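# Rotate fixture plate to bring empty nest nearest robot

## Task

Rotate the fixture's plate until its empty nest is the one closest to the robot, with the plunger's pin fully seated in the plate. Then neither hand may be touching the plate, the plunger or the caps.

## Robot and tools

Robot: two arms. left_arm carries a five-finger left hand and right_arm a five-finger right hand (mirror images). Base positions in the scene frame: left_arm (-0.023, +0.319, +0.037) m, right_arm (-0.044, -0.325, +0.038) m, each turned slightly about z. A two-camera stand sits behind the arms. Joint ranges in rad: waist -2.880..2.880, shoulder 0..3.142, elbow 0..3.019 (straight at 2.964), wrist pitch -1.693..1.571, wrist yaw -1.571..1.571, wrist roll -2.094..2.094.

Frames. Scene frame: origin at table-top height midway between the nominal bases, +z up, +x out over the table, left_arm on +y. Fixed cameras and the table use the scene frame. Each arm's reported hand pose, velocities and wrist-camera pose use that arm's own base frame. Motion offsets run along the axes of that arm's current Hand target.

Hand point: a point fixed to the palm, 0.15 m out from the wrist flange and 0.05 m in front of the palm. Its +z runs along the straight fingers, +y points out of the palm, and +x runs across the palm away from the thumb (toward the thumb for the left hand). The straight fingers reach about 0.06-0.07 m past it along +z and lie 0.06 m behind it along -y. A wrist bracket on the little-finger side can strike things.

execute_actions(actions, cameras). actions is a list of actions. Each action is a table of at most 15 rows, and each row lasts 1/30 s. A shorter table repeats its last row to fill 15 steps. Every row is one list of 28 numbers in [-1, 1] covering both arms, even if only one moves:
- 1-6: left_arm dx, dy, dz, rx, ry, rz
- 7-14: left hand little, ring, middle, index, thumb_bend, thumb_turn, force_limit, speed
- 15-20: right_arm pose numbers
- 21-28: right hand numbers
Pose numbers are offsets, not poses. Every row counts from the Hand target as it was when the action began, not from the previous row. Scale: 1.0 = 0.6 m or 180 degrees. rx, ry, rz form one rotation vector. Sending six zeros re-requests the current Hand target. Repeating an offset in a new action moves the arm further.

Hand numbers are absolute targets. For the fingers, -1 is straight and +1 curled. For thumb_bend, -1 is straight and +1 fully bent. For thumb_turn, -1 is beside the palm and +1 in front of it, opposite the fingers. force_limit maps -1..+1 to about 0..10 N at the fingertip (0..15 N for the two thumb motors). speed rises from nearly 0 at -1 to full at +0.48 and stays full up to +1. Nothing means "no change": to keep a hand as it is, resend the eight numbers last executed for it. If none were sent yet, use its hand_measured followed by hand_force_limit and hand_speed. With the thumb turned in, the hand can grip objects about 0.035-0.065 m thick, and handles down to about 0.025 m. For a gentle grip, close at speed -0.94 or lower. To squeeze harder, raise force_limit and send a target more closed than hand_measured. To loosen, send a target more open than hand_measured.

move(target, speed, blend, blocking, cameras). target is either one 28-number row or a list of up to 15 such rows. Every row's offsets count from the same starting Hand targets. speed is the top path speed in m/s, from 0.002 to 4.3 (default 0.25); turning is capped at twice that in rad/s. You may give one number or one per target. blend, in m, rounds corners in a list; 0 means stop at each target. With blocking=false, the result returns after about 0.5 s while the arm keeps moving. Paths are straight lines and do not avoid obstacles. All paths are capped at 10 s. The result ends with a move: line giving the outcome (done, off_target, moving, held, fault) and the limits that acted (paced means the pose was clipped; held means steps were withheld).

wait(seconds, 0-10) lets time pass while each arm holds its command. stop brakes a running move. zoom_image(camera, region [x0,y0,x1,y1], at most 504 px each way) enlarges part of a camera's latest image. show_instructions returns the reference images. finished_scene(scene=1) ends the scene permanently.

Cameras, all 672x504: cam_head_left, cam_head_right, cam_high, cam_left_wrist, cam_right_wrist. An empty actions list returns all images. Otherwise request images through cameras; ["all"] gives every camera. An unknown camera name invalidates the call.

Results: end_effector_position (m) and end_effector_quat_wxyz in the base frame; Hand target (the base for the next offsets, after clipping); joint positions, velocities and torques; motor temperatures. hand_measured, hand_stopped_by (moving, target, force, stalled, fault) and hand_load_n (positive when the finger is pushed open) each list six values in motor order. A lost grip shows as load falling to about 0. Calls that ran actions also list the hand position at some steps.

Cautions:
- Orientation commands are clipped to 40 degrees from the current measured orientation.
- Hands often settle 1-5 cm short of the target, usually low. Resend, or add the missing distance as an offset.
- A path passing near an arm's own base can flip its shoulder posture; route around the base.
- An arm that is blocked keeps pushing. Command a target back past the hand point to release it.
- Faster moves hit harder.
- Do not let the arms press on each other, or a hand grip the other hand.
- Avoid dropping parts, releasing moving parts, slamming, overloading fingers, or hitting fixed objects.
- Anything that falls off the table, or is left off it, fails the task.
- Loose objects may be pushed briefly without warning.
- Holding loads or stretching out heats motors. MOTOR HOT appears at 85 °C; at 100 °C that arm drops and stays faulted for 30-60 s.

Each tool is called after "Emit:" as name([rows], argument=value, ...), one row to a line, values as JSON.

Reference images:

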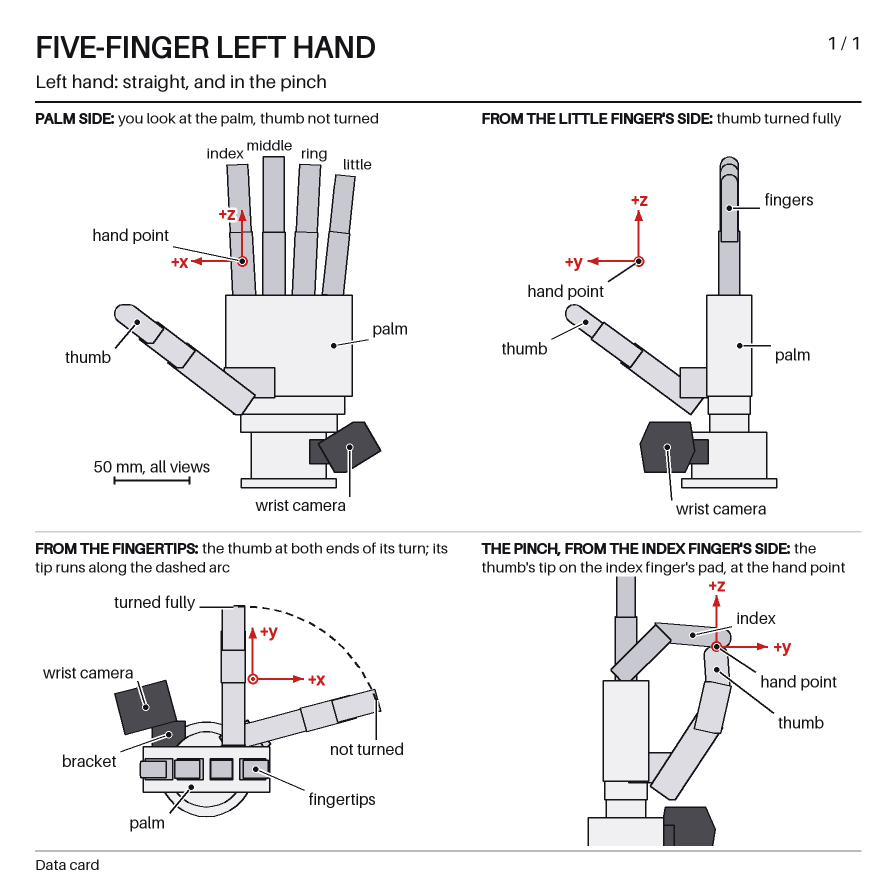

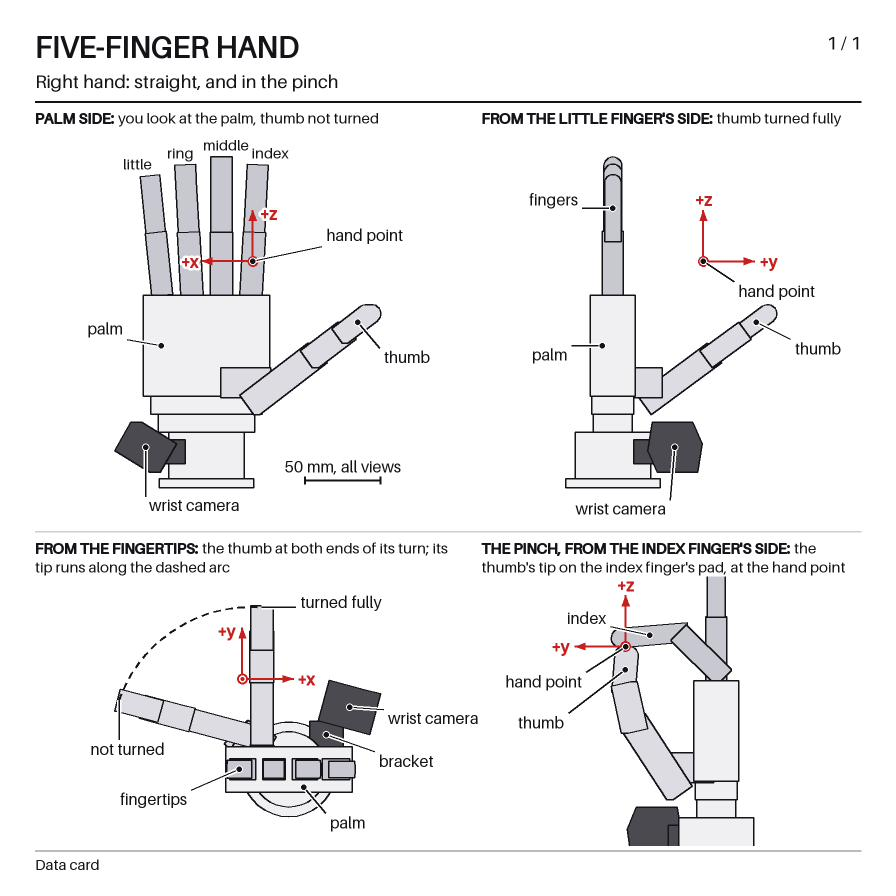

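## Session

Emit:
execute_actions(actions=[])

Scene clock: 0.00 s.
left_arm: end_effector_position=(+0.1878, +0.2408, +0.1621) hand_measured=(-1.000, -1.000, -1.000, -1.000, -1.000, -1.000) hand_load_n=(+0.0, +0.0, +0.0, +0.0, +0.0, +0.0) hand_stopped_by=(target, target, target, target, target, target) hand_force_limit=0.00 hand_speed=-0.80 end_effector_quat_wxyz=(+0.019, -0.425, +0.900, +0.095) | right_arm: end_effector_position=(+0.6754, +0.0091, +0.1741) hand_measured=(-1.000, -1.000, -1.000, -1.000, -1.000, -1.000) hand_load_n=(+0.0, -0.5, +0.0, +0.0, +0.0, +0.0) hand_stopped_by=(target, target, target, target, target, target) hand_force_limit=0.00 hand_speed=-0.80 end_effector_quat_wxyz=(+0.028, +0.969, +0.236, +0.064)
Joint positions: left_arm=[0.629 1.198 0.968 -1.266 -0.18 1.325] | right_arm=[0.126 2.067 2.085 -1.455 0.042 -1.926]
Joint velocities: within noise
Joint torques (N m): no reading
Motor temperatures (°C): left_arm=[28 35 29 29 31 27] | right_arm=[33 29 29 31 28 31]
Heat: left arm: hottest shoulder 35 °C; right arm: hottest waist 33 °C.
Hand target: left_arm +0.1943, +0.2455, +0.1696; +0.030, -0.425, +0.899, +0.097 | right_arm +0.6807, +0.0097, +0.1756; +0.029, +0.969, +0.236, +0.069

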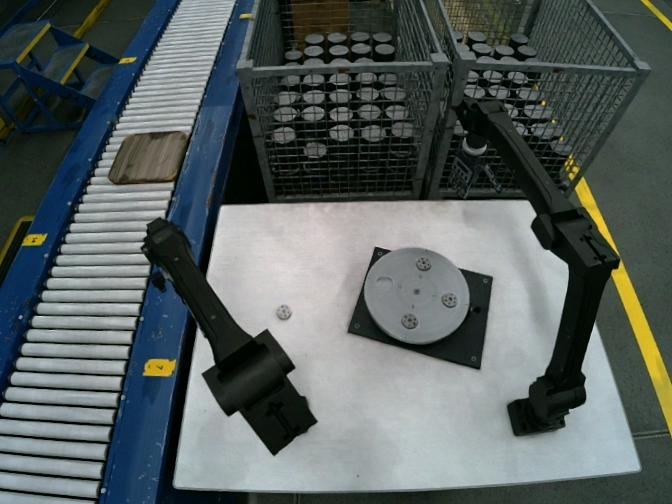

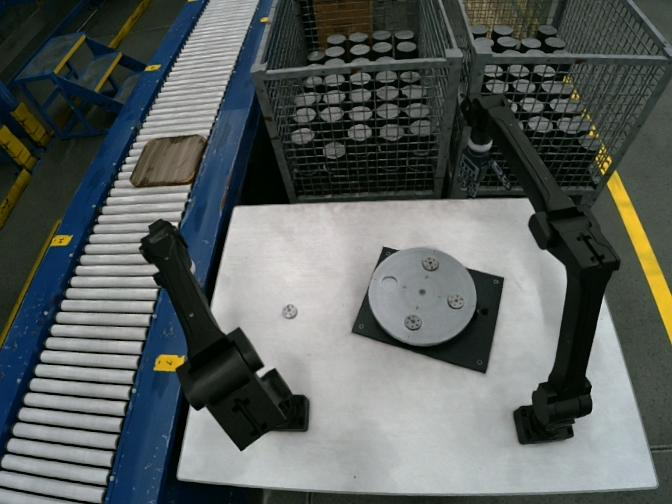

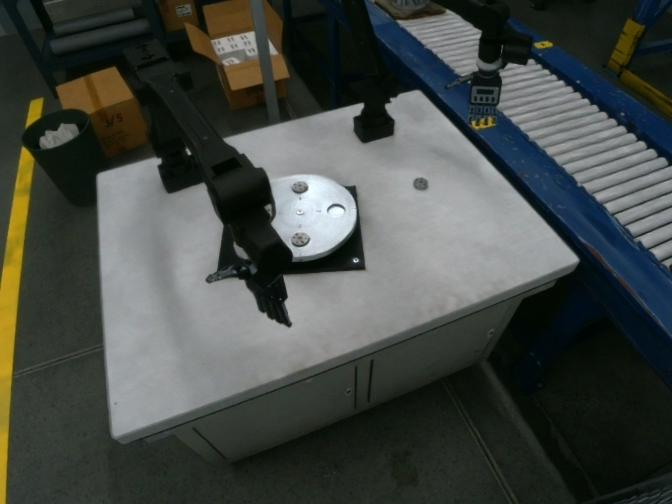

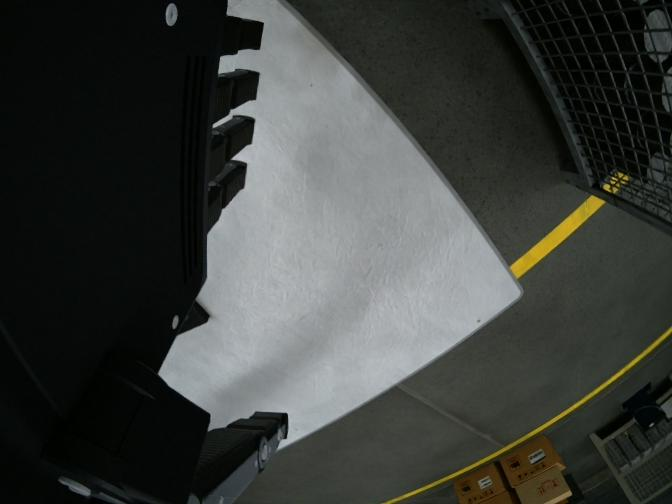

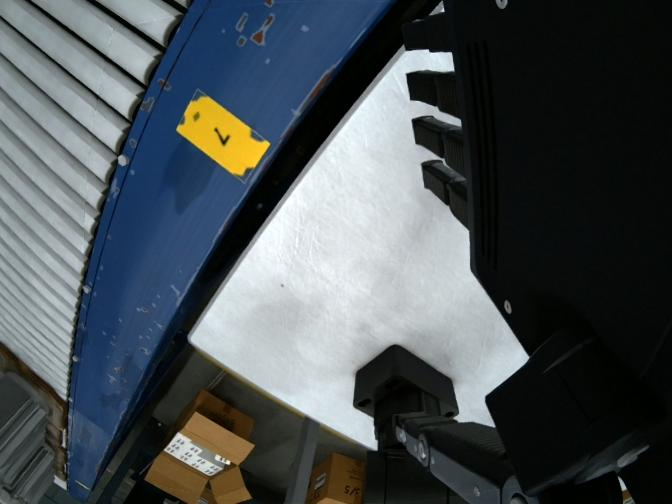

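Emit:
zoom_image(camera="cam_head_left", region=[330, 230, 510, 380])

Emit:
zoom_image(camera="cam_head_right", region=[330, 230, 520, 385])

Emit:
zoom_image(camera="cam_high", region=[200, 150, 440, 300])

Scaled by 2.800 from the camera's 672x504 image, which has a finer 960x720 frame.

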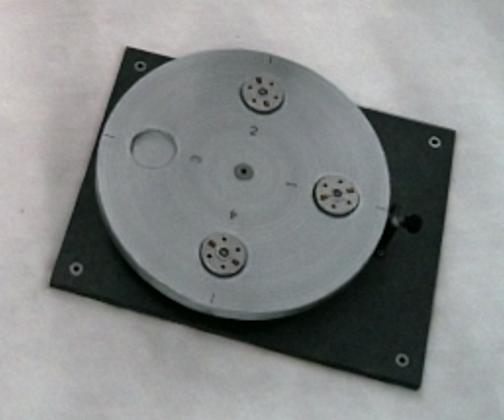

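Scaled by 2.653 from the camera's 672x504 image, which has a finer 960x720 frame.

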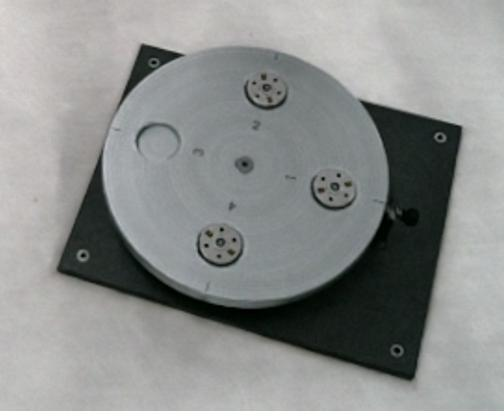

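Scaled by 2.100 from the camera's 672x504 image, which has a finer 960x720 frame.

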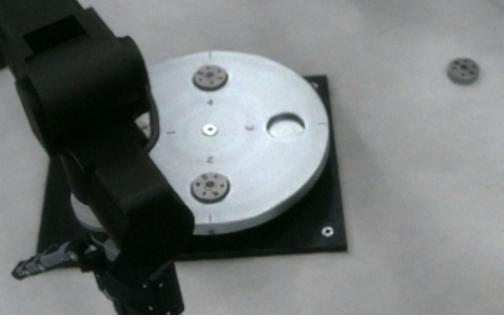

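Emit:
zoom_image(camera="cam_head_left", region=[455, 290, 495, 320])

Emit:
zoom_image(camera="cam_head_right", region=[465, 290, 505, 320])

Scaled by 12.600 from the camera's 672x504 image, which has a finer 960x720 frame.

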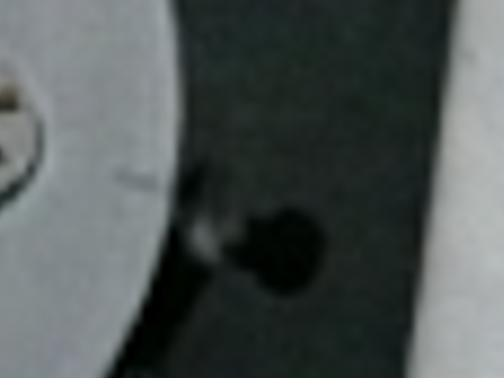

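Scaled by 12.600 from the camera's 672x504 image, which has a finer 960x720 frame.

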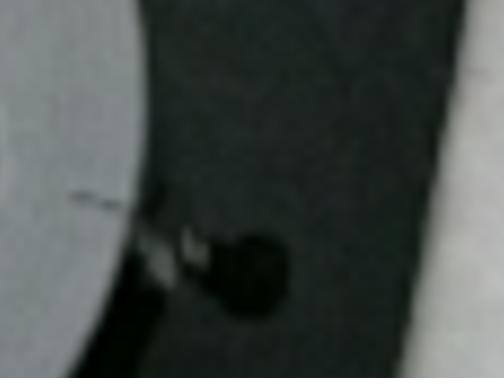

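Emit:
move(target=[0,0,0,0,0,0,-1,-1,-1,-1,-1,-1,0,-0.8, -0.45,-0.45,-0.1,0,0,0,-1,-1,-1,-1,-1,-1,0,-0.8], speed=0.3, cameras=["all"])

Scene clock: 130.73 s.
left_arm: end_effector_position=(+0.1878, +0.2408, +0.1621) hand_measured=(-1.000, -1.000, -1.000, -1.000, -1.000, -1.000) hand_load_n=(+0.0, +0.0, +0.5, +0.0, +0.0, +0.0) hand_stopped_by=(target, target, target, target, target, target) hand_force_limit=0.00 hand_speed=-0.80 end_effector_quat_wxyz=(+0.019, -0.425, +0.900, +0.095) | right_arm: end_effector_position=(+0.3211, +0.1285, +0.1815) hand_measured=(-1.000, -1.000, -1.000, -1.000, -1.000, -1.000) hand_load_n=(+0.0, +0.0, +0.0, -0.5, +0.0, +0.0) hand_stopped_by=(target, target, target, target, target, target) hand_force_limit=0.00 hand_speed=-0.80 end_effector_quat_wxyz=(+0.025, +0.968, +0.238, +0.077)
Joint positions: left_arm=[0.629 1.198 0.968 -1.266 -0.18 1.325] | right_arm=[0.603 1.245 1.073 -1.271 0.102 -1.457]
Joint torques (N m): left_arm=[0.32 -4.66 11.79 0.34 -0.09 -0.02] | right_arm=[-0.73 -6.07 6.11 0.02 0.27 0.03]
Motor temperatures (°C): left_arm=[28 35 39 29 31 27] | right_arm=[33 44 44 31 28 31]
Heat: left arm: hottest elbow 39 °C; right arm: hottest shoulder 44 °C.
Hand target: left_arm +0.1943, +0.2455, +0.1696; +0.030, -0.425, +0.899, +0.097 | right_arm +0.3121, +0.1258, +0.1787; +0.029, +0.969, +0.236, +0.069
Off the commanded pose: left_arm 0.011 m, 1 deg | right_arm 0.010 m, 1 deg.
move: off_target (left_arm)

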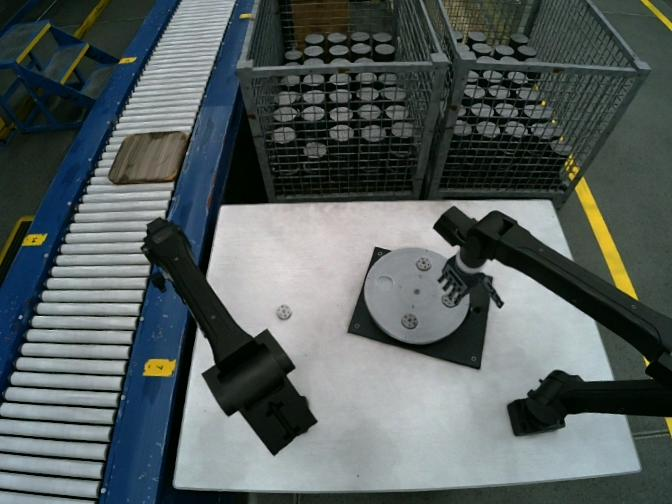

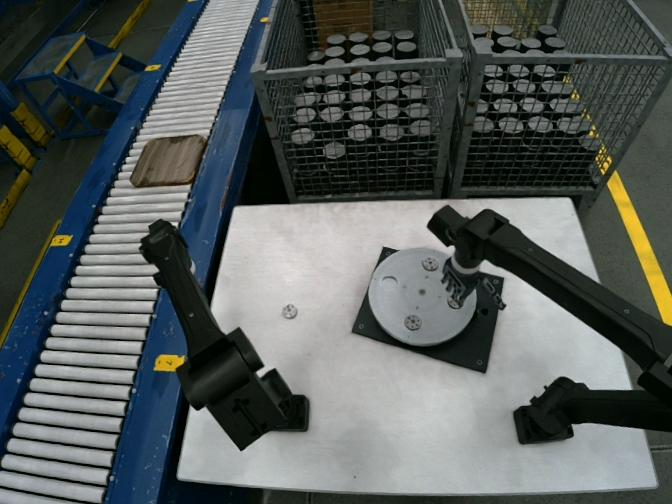

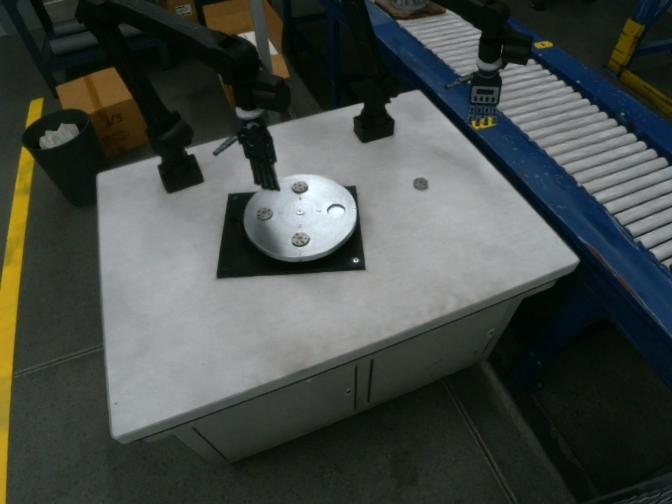

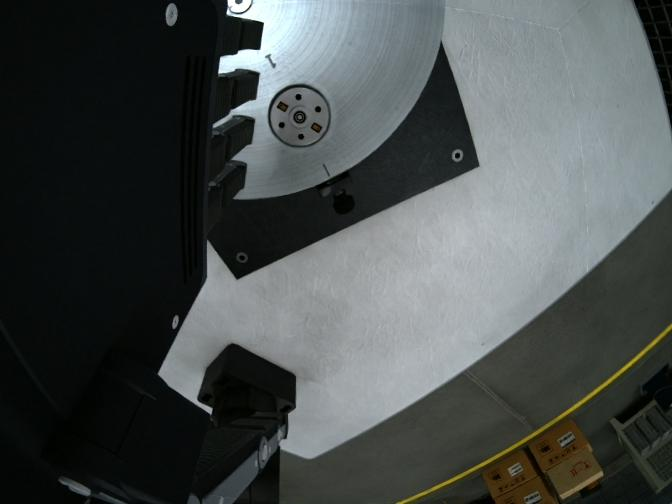

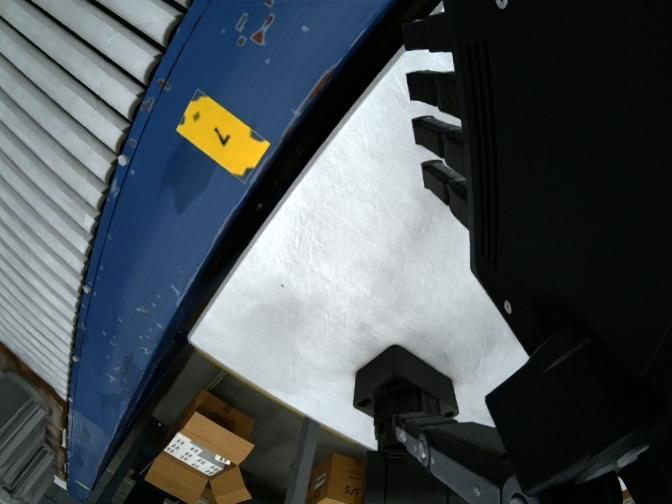

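Emit:
zoom_image(camera="cam_left_wrist", region=[290, 140, 390, 230])

Emit:
zoom_image(camera="cam_left_wrist", region=[200, 0, 500, 290])

Scaled by 5.040 from the camera's 672x504 image, which has a finer 960x720 frame.

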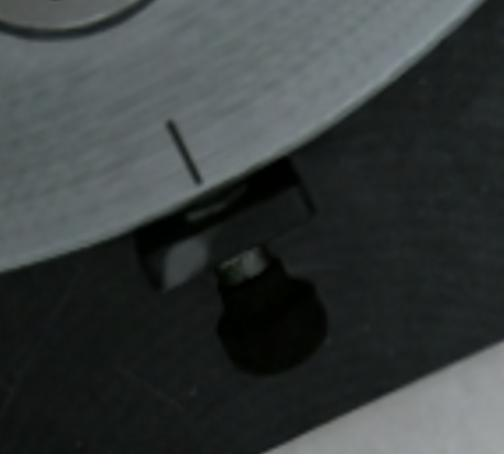

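Scaled by 1.680 from the camera's 672x504 image, which has a finer 960x720 frame.

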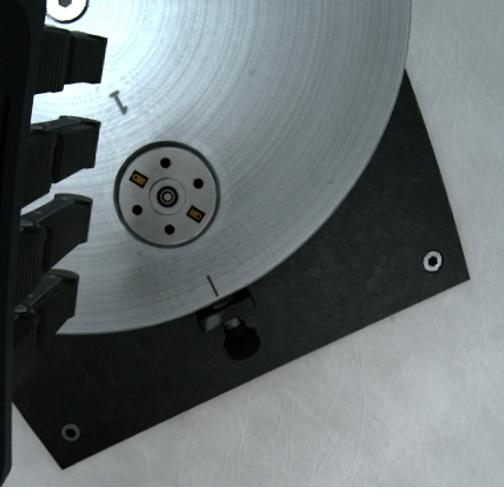

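Emit:
move(target=[0,0,0,0,0,0,-1,-1,-1,-1,-1,-1,0,-0.8, -0.071,0.117,0.036,0.1568,0.2914,-0.1863,-1,-1,-1,-1,-1,-1,0,-0.8], speed=0.25, cameras=["cam_head_left","cam_head_right","cam_high","cam_left_wrist"])

Scene clock: 290.33 s.
left_arm: end_effector_position=(+0.1878, +0.2408, +0.1621) hand_measured=(-1.000, -1.000, -1.000, -1.000, -1.000, -1.000) hand_load_n=(+0.0, +0.0, +0.0, +0.0, +0.0, +0.0) hand_stopped_by=(target, target, target, target, target, target) hand_force_limit=0.00 hand_speed=-0.80 end_effector_quat_wxyz=(+0.019, -0.425, +0.900, +0.095) | right_arm: end_effector_position=(+0.3097, +0.0467, +0.1598) hand_measured=(-1.000, -1.000, -1.000, -1.000, -1.000, -1.000) hand_load_n=(+0.0, +0.0, +0.0, +0.0, +0.0, +0.0) hand_stopped_by=(target, target, target, target, target, target) hand_force_limit=0.00 hand_speed=-0.80 end_effector_quat_wxyz=(-0.228, +0.790, +0.302, +0.483)
Joint positions: left_arm=[0.629 1.198 0.968 -1.266 -0.18 1.325] | right_arm=[-0.18 0.514 0.376 -0.574 -0.853 -2.07]
Joint torques (N m): left_arm=[0.32 -4.66 11.78 0.35 -0.09 -0.02] | right_arm=[-1.38 1.79 6.89 2.76 -0.5 -0.21]
Motor temperatures (°C): left_arm=[28 35 42 29 31 27] | right_arm=[33 34 38 31 28 31]
Heat: left arm: hottest elbow 42 °C; right arm: hottest elbow 38 °C.
Hand target: left_arm +0.1943, +0.2455, +0.1696; +0.030, -0.425, +0.899, +0.097 | right_arm +0.3097, +0.0434, +0.1584; -0.284, +0.713, +0.491, +0.412
Off the commanded pose: left_arm 0.011 m, 1 deg | right_arm 0.004 m, 26 deg.
joint sent to its limit (right arm) — joint 6 (wrist roll), lower limit. The joint targets are off in orientation, not in position.
move: off_target (left_arm, right_arm)
Images, in order (width x height): cam_head_left 672x504, cam_head_right 672x504, cam_high 672x504, cam_left_wrist 672x504.

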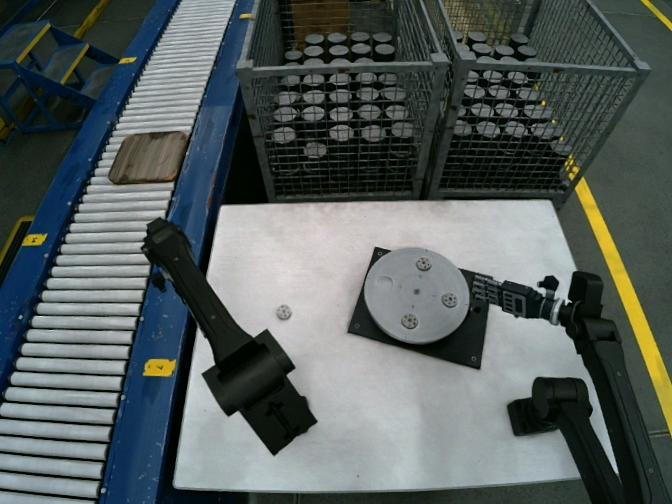

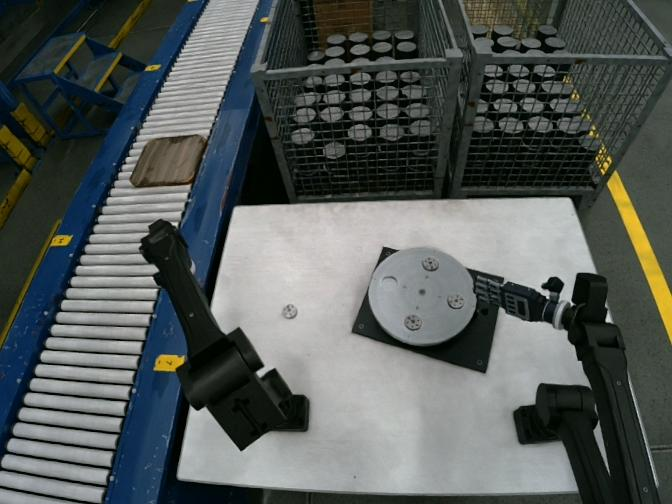

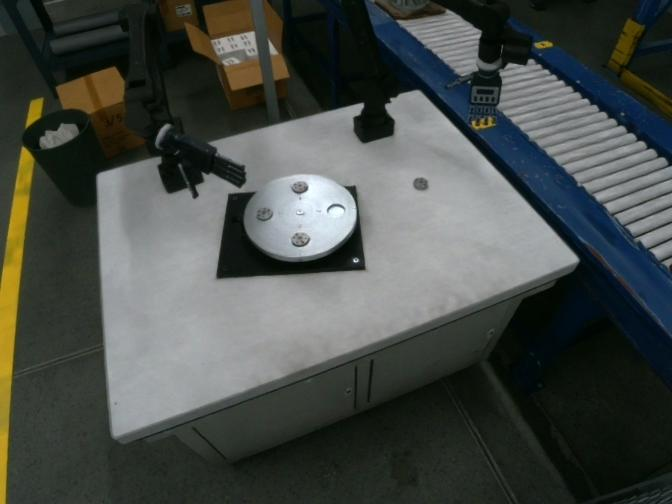

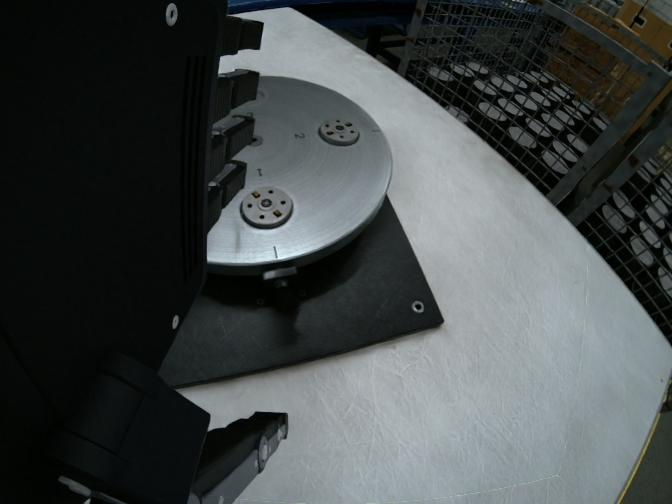

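Emit:
zoom_image(camera="cam_left_wrist", region=[220, 220, 340, 330])

Scaled by 4.200 from the camera's 672x504 image, which has a finer 960x720 frame.

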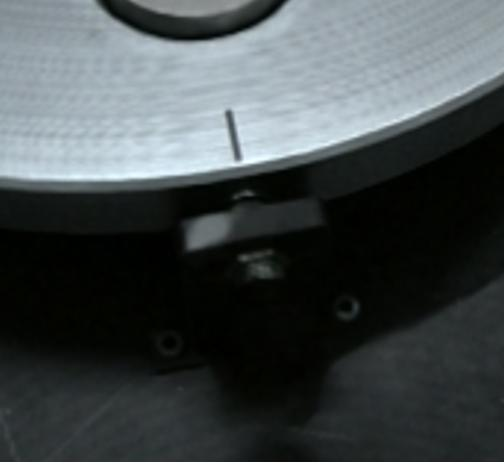

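Emit:
move([
  [0,0,0,0,0,0,-1,-1,-1,-1,-1,-1,0,-0.8, 0.08,0.021,-0.002,-0.2291,-0.2771,0.3962,-1,-1,-1,-1,-1,-1,0,-0.8],
  [0,0,0,0,0,0,-1,-1,-1,-1,-1,-1,0,-0.8, 0.0893,-0.022,0.015,-0.3958,-0.1474,0.6846,-1,-1,-1,-1,-1,-1,0,-0.8],
], speed=0.4, blend=0.03, cameras=["cam_head_left","cam_left_wrist"])

Scene clock: 447.43 s.
left_arm: end_effector_position=(+0.1878, +0.2408, +0.1621) hand_measured=(-1.000, -1.000, -1.000, -1.000, -1.000, -1.000) hand_load_n=(+0.0, +0.0, +0.0, +0.0, +0.0, +0.0) hand_stopped_by=(target, target, target, target, target, target) hand_force_limit=0.00 hand_speed=-0.80 end_effector_quat_wxyz=(+0.019, -0.425, +0.900, +0.095) | right_arm: end_effector_position=(+0.3048, +0.0809, +0.1912) hand_measured=(-1.000, -1.000, -1.000, -1.000, -1.000, -1.000) hand_load_n=(+0.0, +0.0, +0.0, +0.0, +0.0, +0.0) hand_stopped_by=(target, target, target, target, target, target) hand_force_limit=0.00 hand_speed=-0.80 end_effector_quat_wxyz=(+0.005, +0.824, -0.566, -0.006)
Joint positions: left_arm=[0.629 1.198 0.968 -1.266 -0.18 1.325] | right_arm=[0.196 1.352 1.203 -1.438 -0.002 -0.171]
Joint torques (N m): left_arm=[0.26 -4.66 11.78 0.34 -0.09 -0.03] | right_arm=[-0.91 -7.12 8.8 -0.32 0.15 0.15]
Heat: left arm: hottest elbow 45 °C; right arm: hottest elbow 41 °C.
Hand target: left_arm +0.1943, +0.2455, +0.1696; +0.030, -0.425, +0.899, +0.097 | right_arm +0.3096, +0.0804, +0.2003; +0.001, +0.819, -0.574, +0.000
Off the commanded pose: left_arm 0.011 m, 1 deg | right_arm 0.010 m, 1 deg.
move: off_target (left_arm)
Images, in order (width x height): cam_head_left 672x504, cam_left_wrist 672x504.

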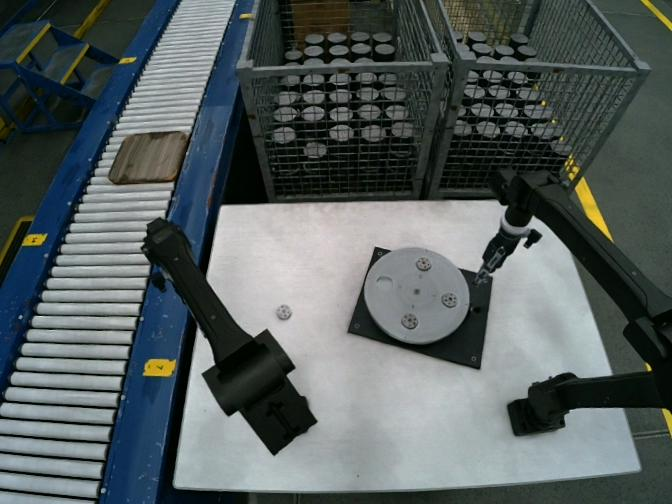

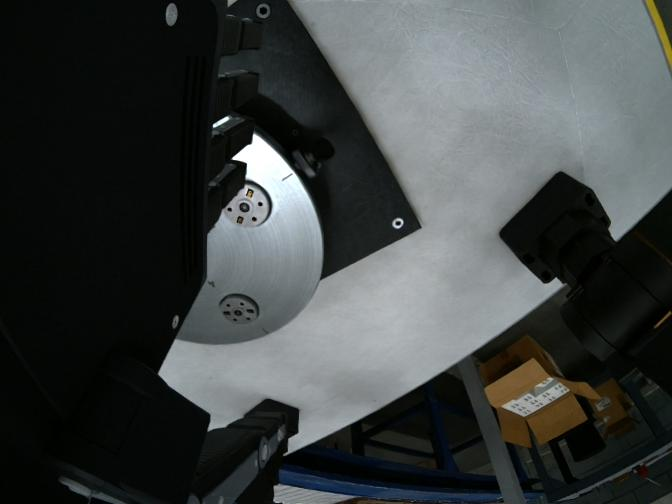

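Emit:
zoom_image(camera="cam_left_wrist", region=[260, 110, 380, 200])

Scaled by 4.200 from the camera's 672x504 image, which has a finer 960x720 frame.

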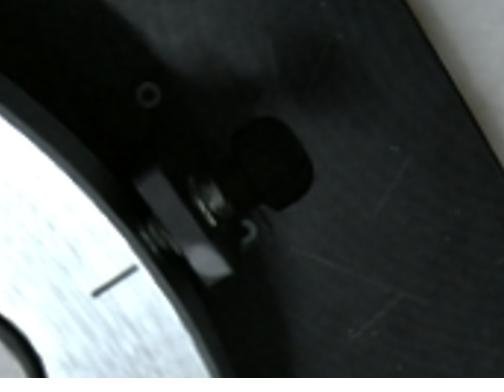

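Emit:
move(target=[0,0,0,0,0,0,-1,-1,-1,-1,-1,-1,0,-0.8, -0.016,-0.018,0.1,0.3186,0.1192,0.2064,-1,-1,-0.4,-0.4,-0.6,1,0.2,0.3], speed=0.3, cameras=["cam_head_left","cam_high","cam_left_wrist"])

Scene clock: 488.07 s.
left_arm: end_effector_position=(+0.1878, +0.2408, +0.1621) hand_measured=(-1.000, -1.000, -1.000, -1.000, -1.000, -1.000) hand_load_n=(+0.0, +0.0, +0.0, +0.0, +0.0, +0.0) hand_stopped_by=(target, target, target, target, target, target) hand_force_limit=0.00 hand_speed=-0.80 end_effector_quat_wxyz=(+0.019, -0.425, +0.900, +0.095) | right_arm: end_effector_position=(+0.3175, +0.0904, +0.1443) hand_measured=(-1.000, -1.000, -0.400, -0.400, -0.600, +1.000) hand_load_n=(+0.0, -0.5, +0.0, +0.0, +0.0, +0.0) hand_stopped_by=(target, target, target, target, target, target) hand_force_limit=0.20 hand_speed=0.30 end_effector_quat_wxyz=(+0.276, -0.494, +0.713, -0.415)
Joint positions: left_arm=[0.629 1.198 0.968 -1.266 -0.18 1.325] | right_arm=[0.567 0.74 0.505 -0.547 0.776 0.59]
Joint torques (N m): left_arm=[0.26 -4.6 11.79 0.32 -0.09 -0.02] | right_arm=[-1.55 0.73 6.83 2.63 0.64 0.03]
Motor temperatures (°C): left_arm=[27 35 45 29 31 27] | right_arm=[33 33 46 31 29 31]
Heat: left arm: hottest elbow 45 °C; right arm: hottest elbow 46 °C.
Hand target: left_arm +0.1943, +0.2455, +0.1696; +0.030, -0.425, +0.899, +0.097 | right_arm +0.3165, +0.0929, +0.1402; +0.283, -0.490, +0.714, -0.413
Off the commanded pose: left_arm 0.011 m, 1 deg | right_arm 0.005 m, 1 deg.
move: off_target (left_arm)
Images, in order (width x height): cam_head_left 672x504, cam_high 672x504, cam_left_wrist 672x504.

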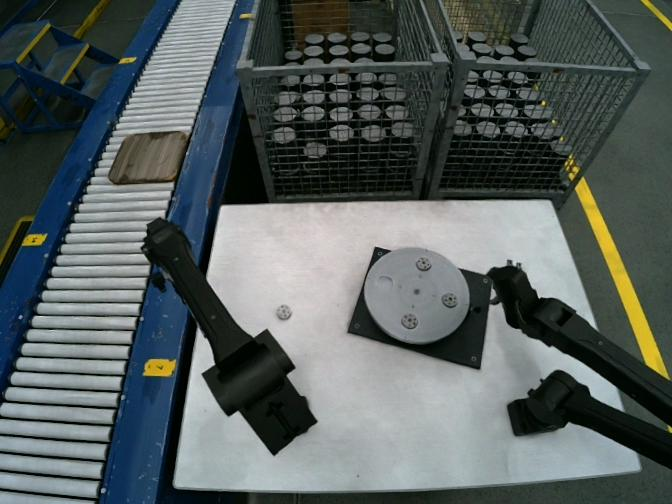

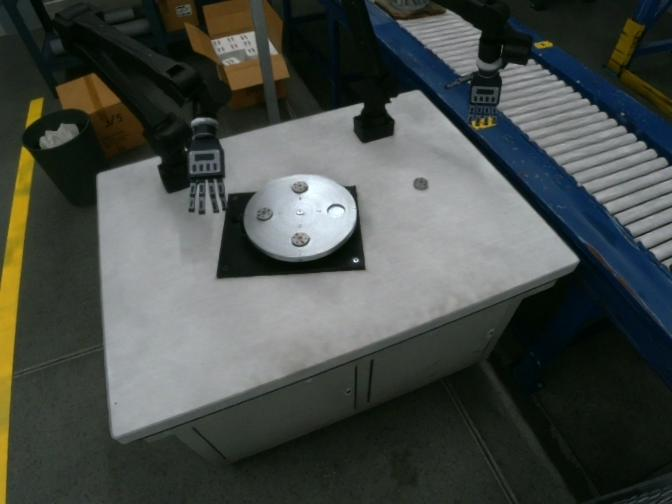

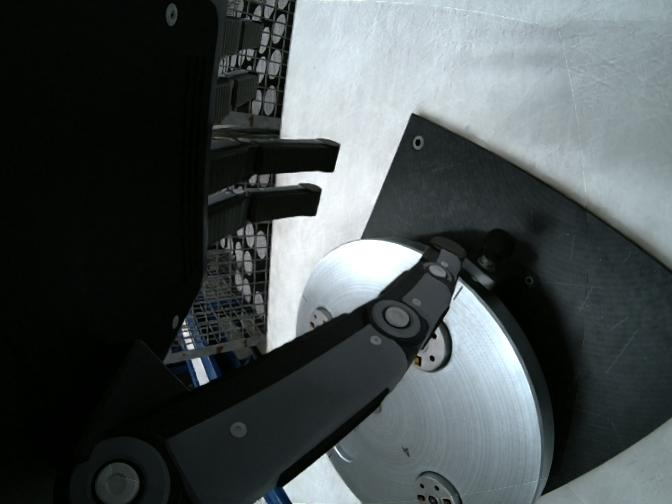

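Emit:
move(target=[0,0,0,0,0,0,-1,-1,-1,-1,-1,-1,0,-0.8, -0.01,0.129,0.0435,0,0,0,-1,-1,-0.4,-0.4,-0.6,1,0.2,0.3], speed=0.15, cameras=["cam_head_right","cam_high","cam_left_wrist"])

Emit:
zoom_image(camera="cam_left_wrist", region=[320, 150, 520, 310])

Scene clock: 506.90 s.
left_arm: end_effector_position=(+0.1878, +0.2408, +0.1621) hand_measured=(-1.000, -1.000, -1.000, -1.000, -1.000, -1.000) hand_load_n=(+0.0, +0.0, +0.0, +0.0, +0.0, +0.0) hand_stopped_by=(target, target, target, target, target, target) hand_force_limit=0.00 hand_speed=-0.80 end_effector_quat_wxyz=(+0.019, -0.425, +0.900, +0.095) | right_arm: end_effector_position=(+0.3058, +0.1035, +0.0678) hand_measured=(-1.000, -1.000, -0.400, -0.400, -0.600, +1.000) hand_load_n=(-0.5, +0.0, +0.0, +0.0, -0.5, +0.0) hand_stopped_by=(target, target, target, target, target, target) hand_force_limit=0.20 hand_speed=0.30 end_effector_quat_wxyz=(+0.283, -0.490, +0.713, -0.414)
Joint positions: left_arm=[0.629 1.198 0.968 -1.266 -0.18 1.325] | right_arm=[0.649 0.861 0.338 -0.305 0.831 0.674]
Joint torques (N m): left_arm=[0.32 -4.6 11.79 0.34 -0.09 -0.02] | right_arm=[-0.62 1.79 5.87 2.11 0.63 0.1]
Heat: left arm: hottest elbow 45 °C; right arm: hottest elbow 43 °C.
Hand target: left_arm +0.1943, +0.2455, +0.1696; +0.030, -0.425, +0.899, +0.097 | right_arm +0.3037, +0.1044, +0.0602; +0.283, -0.490, +0.714, -0.413
Off the commanded pose: left_arm 0.011 m, 1 deg | right_arm 0.008 m, 0 deg.
move: off_target (left_arm)
Images, in order (width x height): cam_head_right 672x504, cam_high 672x504, cam_left_wrist 672x504.

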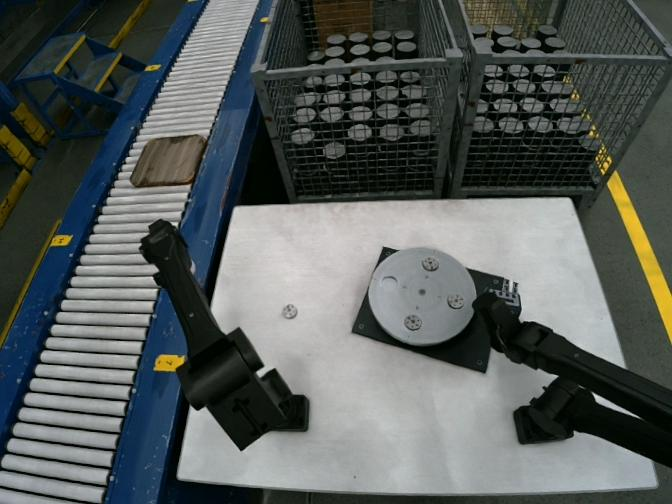

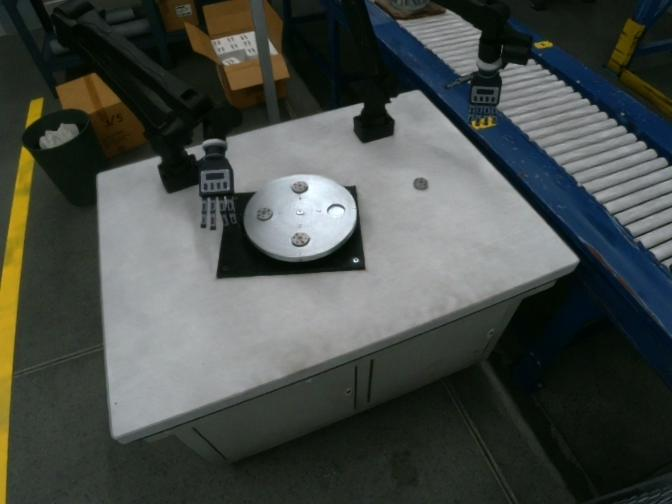

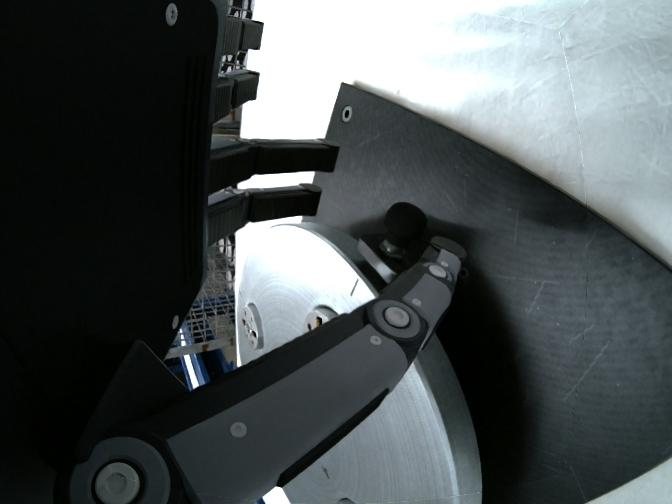

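Scaled by 2.520 from the camera's 672x504 image, which has a finer 960x720 frame.

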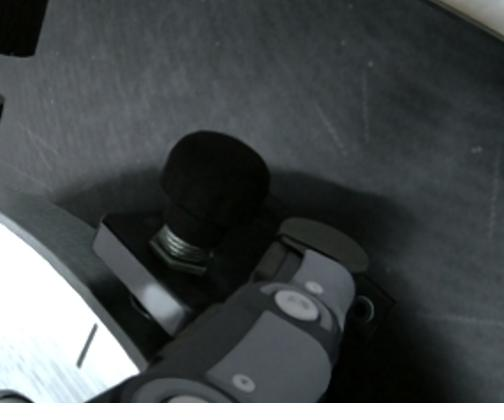

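Emit:
move(target=[0,0,0,0,0,0,-1,-1,-1,-1,-1,-1,0,-0.8, 0,0.02,0.006,0,0,0,-1,-1,-0.4,-0.4,-0.6,1,0.2,0.3], speed=0.08, cameras=["cam_left_wrist"])

Emit:
zoom_image(camera="cam_left_wrist", region=[280, 130, 500, 310])

Scene clock: 564.50 s.
left_arm: end_effector_position=(+0.1878, +0.2408, +0.1621) hand_measured=(-1.000, -1.000, -1.000, -1.000, -1.000, -1.000) hand_load_n=(+0.0, +0.0, +0.0, +0.0, +0.0, +0.0) hand_stopped_by=(target, target, target, target, target, target) hand_force_limit=0.00 hand_speed=-0.80 end_effector_quat_wxyz=(+0.019, -0.425, +0.900, +0.095) | right_arm: end_effector_position=(+0.3038, +0.1043, +0.0556) hand_measured=(-1.000, -1.000, -0.400, -0.400, -0.600, +1.000) hand_load_n=(+0.0, +0.0, +0.0, +0.0, +0.0, +0.0) hand_stopped_by=(target, target, target, target, target, target) hand_force_limit=0.20 hand_speed=0.30 end_effector_quat_wxyz=(+0.283, -0.490, +0.713, -0.415)
Joint positions: left_arm=[0.629 1.198 0.968 -1.266 -0.18 1.325] | right_arm=[0.659 0.891 0.314 -0.261 0.839 0.687]
Joint torques (N m): left_arm=[0.26 -4.66 11.79 0.34 -0.09 -0.02] | right_arm=[-0.03 0.44 5.74 2.39 0.7 0.08]
Motor temperatures (°C): left_arm=[27 35 46 29 31 27] | right_arm=[32 31 40 31 29 31]
Heat: left arm: hottest elbow 46 °C; right arm: hottest elbow 40 °C.
Hand target: left_arm +0.1943, +0.2455, +0.1696; +0.030, -0.425, +0.899, +0.097 | right_arm +0.3010, +0.1053, +0.0480; +0.283, -0.490, +0.714, -0.413
Off the commanded pose: left_arm 0.011 m, 1 deg | right_arm 0.008 m, 0 deg.
move: off_target (left_arm)
Images, in order (width x height): cam_left_wrist 672x504.

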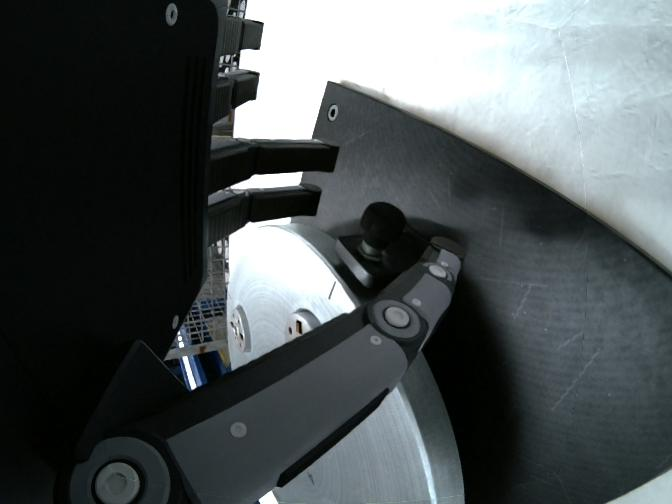

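Scaled by 2.291 from the camera's 672x504 image, which has a finer 960x720 frame.

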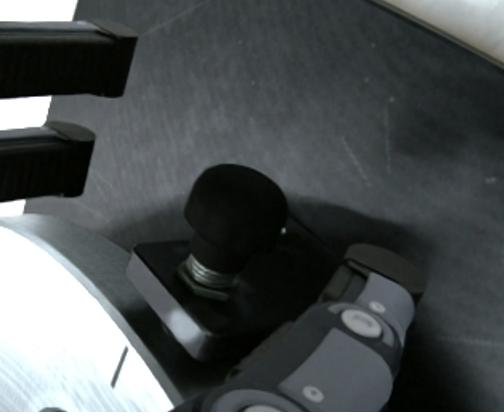

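Emit:
move(target=[0,0,0,0,0,0,-1,-1,-1,-1,-1,-1,0,-0.8, 0,0,0,0,0,0,-1,-1,-0.12,-0.12,-0.4,1,-0.4,-0.6], speed=0.08, cameras=["cam_left_wrist"])

Emit:
zoom_image(camera="cam_left_wrist", region=[280, 130, 500, 310])

Scene clock: 576.37 s.
left_arm: end_effector_position=(+0.1878, +0.2408, +0.1621) hand_measured=(-1.000, -1.000, -1.000, -1.000, -1.000, -1.000) hand_load_n=(+0.0, +0.0, +0.5, +0.0, +0.0, +0.0) hand_stopped_by=(target, target, target, target, target, target) hand_force_limit=0.00 hand_speed=-0.80 end_effector_quat_wxyz=(+0.019, -0.425, +0.900, +0.095) | right_arm: end_effector_position=(+0.3038, +0.1045, +0.0557) hand_measured=(-1.000, -1.000, -0.120, -0.120, -0.400, +1.000) hand_load_n=(+0.0, +0.0, +0.0, +0.0, +0.5, +0.0) hand_stopped_by=(target, target, target, target, target, target) hand_force_limit=-0.40 hand_speed=-0.60 end_effector_quat_wxyz=(+0.283, -0.489, +0.713, -0.414)
Joint positions: left_arm=[0.629 1.198 0.968 -1.266 -0.18 1.325] | right_arm=[0.659 0.891 0.314 -0.26 0.839 0.688]
Joint torques (N m): left_arm=[0.26 -4.6 11.78 0.34 -0.09 -0.02] | right_arm=[-1.61 1.08 5.72 2.5 0.7 0.07]
Heat: left arm: hottest elbow 46 °C; right arm: hottest elbow 39 °C.
Hand target: left_arm +0.1943, +0.2455, +0.1696; +0.030, -0.425, +0.899, +0.097 | right_arm +0.3010, +0.1054, +0.0481; +0.283, -0.490, +0.714, -0.413
Off the commanded pose: left_arm 0.011 m, 1 deg | right_arm 0.008 m, 0 deg.
move: off_target (left_arm)
Images, in order (width x height): cam_left_wrist 672x504.

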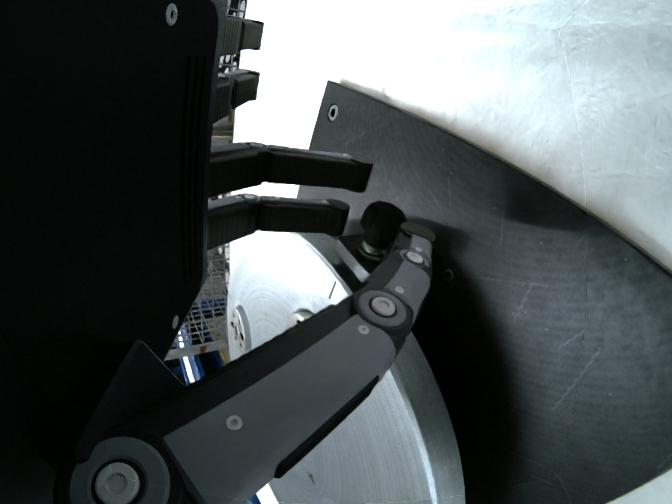

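Scaled by 2.291 from the camera's 672x504 image, which has a finer 960x720 frame.

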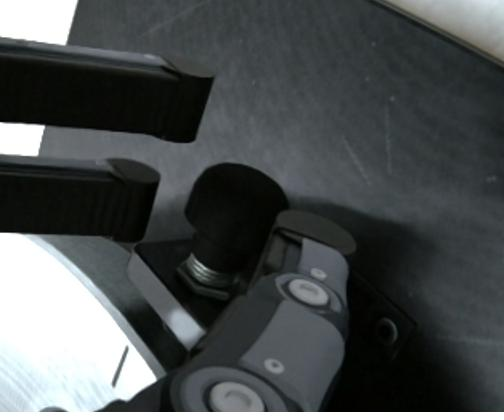

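Emit:
move(target=[0,0,0,0,0,0,-1,-1,-1,-1,-1,-1,0,-0.8, 0,0,0,0,0,0,-1,-1,0.02,0.02,-0.3,1,-0.4,-0.6], speed=0.08, cameras=["cam_left_wrist"])

Emit:
zoom_image(camera="cam_left_wrist", region=[280, 130, 500, 310])

Scene clock: 586.60 s.
left_arm: end_effector_position=(+0.1878, +0.2408, +0.1621) hand_measured=(-1.000, -1.000, -1.000, -1.000, -1.000, -1.000) hand_load_n=(+0.0, +0.0, +0.0, +0.0, +0.0, +0.0) hand_stopped_by=(target, target, target, target, target, target) hand_force_limit=0.00 hand_speed=-0.80 end_effector_quat_wxyz=(+0.019, -0.425, +0.900, +0.095) | right_arm: end_effector_position=(+0.3038, +0.1045, +0.0557) hand_measured=(-1.000, -1.000, +0.020, +0.020, -0.300, +1.000) hand_load_n=(+0.0, +0.0, +0.0, +0.0, +0.0, +0.0) hand_stopped_by=(target, target, target, target, target, target) hand_force_limit=-0.40 hand_speed=-0.60 end_effector_quat_wxyz=(+0.283, -0.489, +0.713, -0.414)
Joint positions: left_arm=[0.629 1.198 0.968 -1.266 -0.18 1.325] | right_arm=[0.659 0.891 0.314 -0.26 0.839 0.688]
Joint torques (N m): left_arm=[0.32 -4.66 11.78 0.34 -0.09 -0.03] | right_arm=[-1.08 1.67 5.71 2.22 0.67 0.04]
Heat: left arm: hottest elbow 46 °C; right arm: hottest elbow 39 °C.
Hand target: left_arm +0.1943, +0.2455, +0.1696; +0.030, -0.425, +0.899, +0.097 | right_arm +0.3010, +0.1054, +0.0481; +0.283, -0.490, +0.714, -0.413
Off the commanded pose: left_arm 0.011 m, 1 deg | right_arm 0.008 m, 0 deg.
move: off_target (left_arm)
Images, in order (width x height): cam_left_wrist 672x504.

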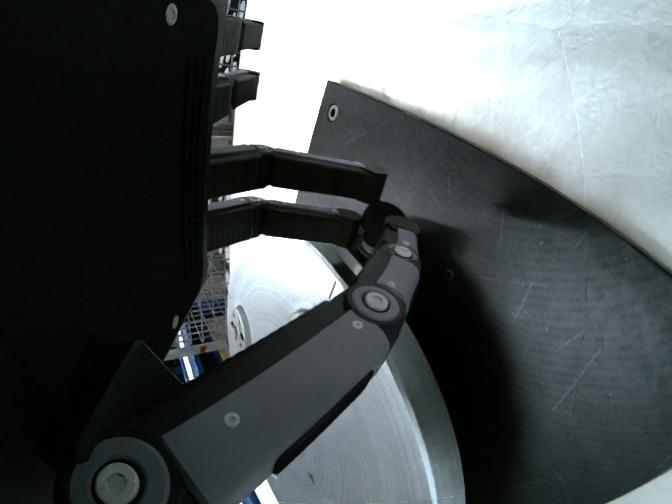

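Scaled by 2.291 from the camera's 672x504 image, which has a finer 960x720 frame.

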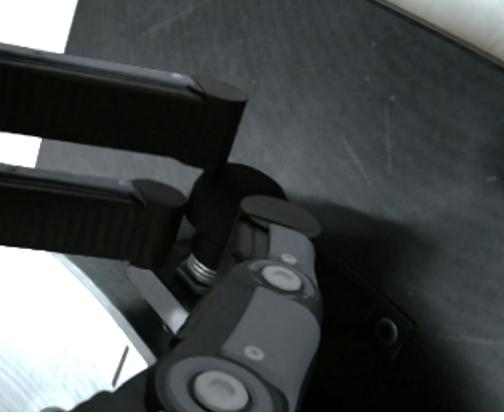

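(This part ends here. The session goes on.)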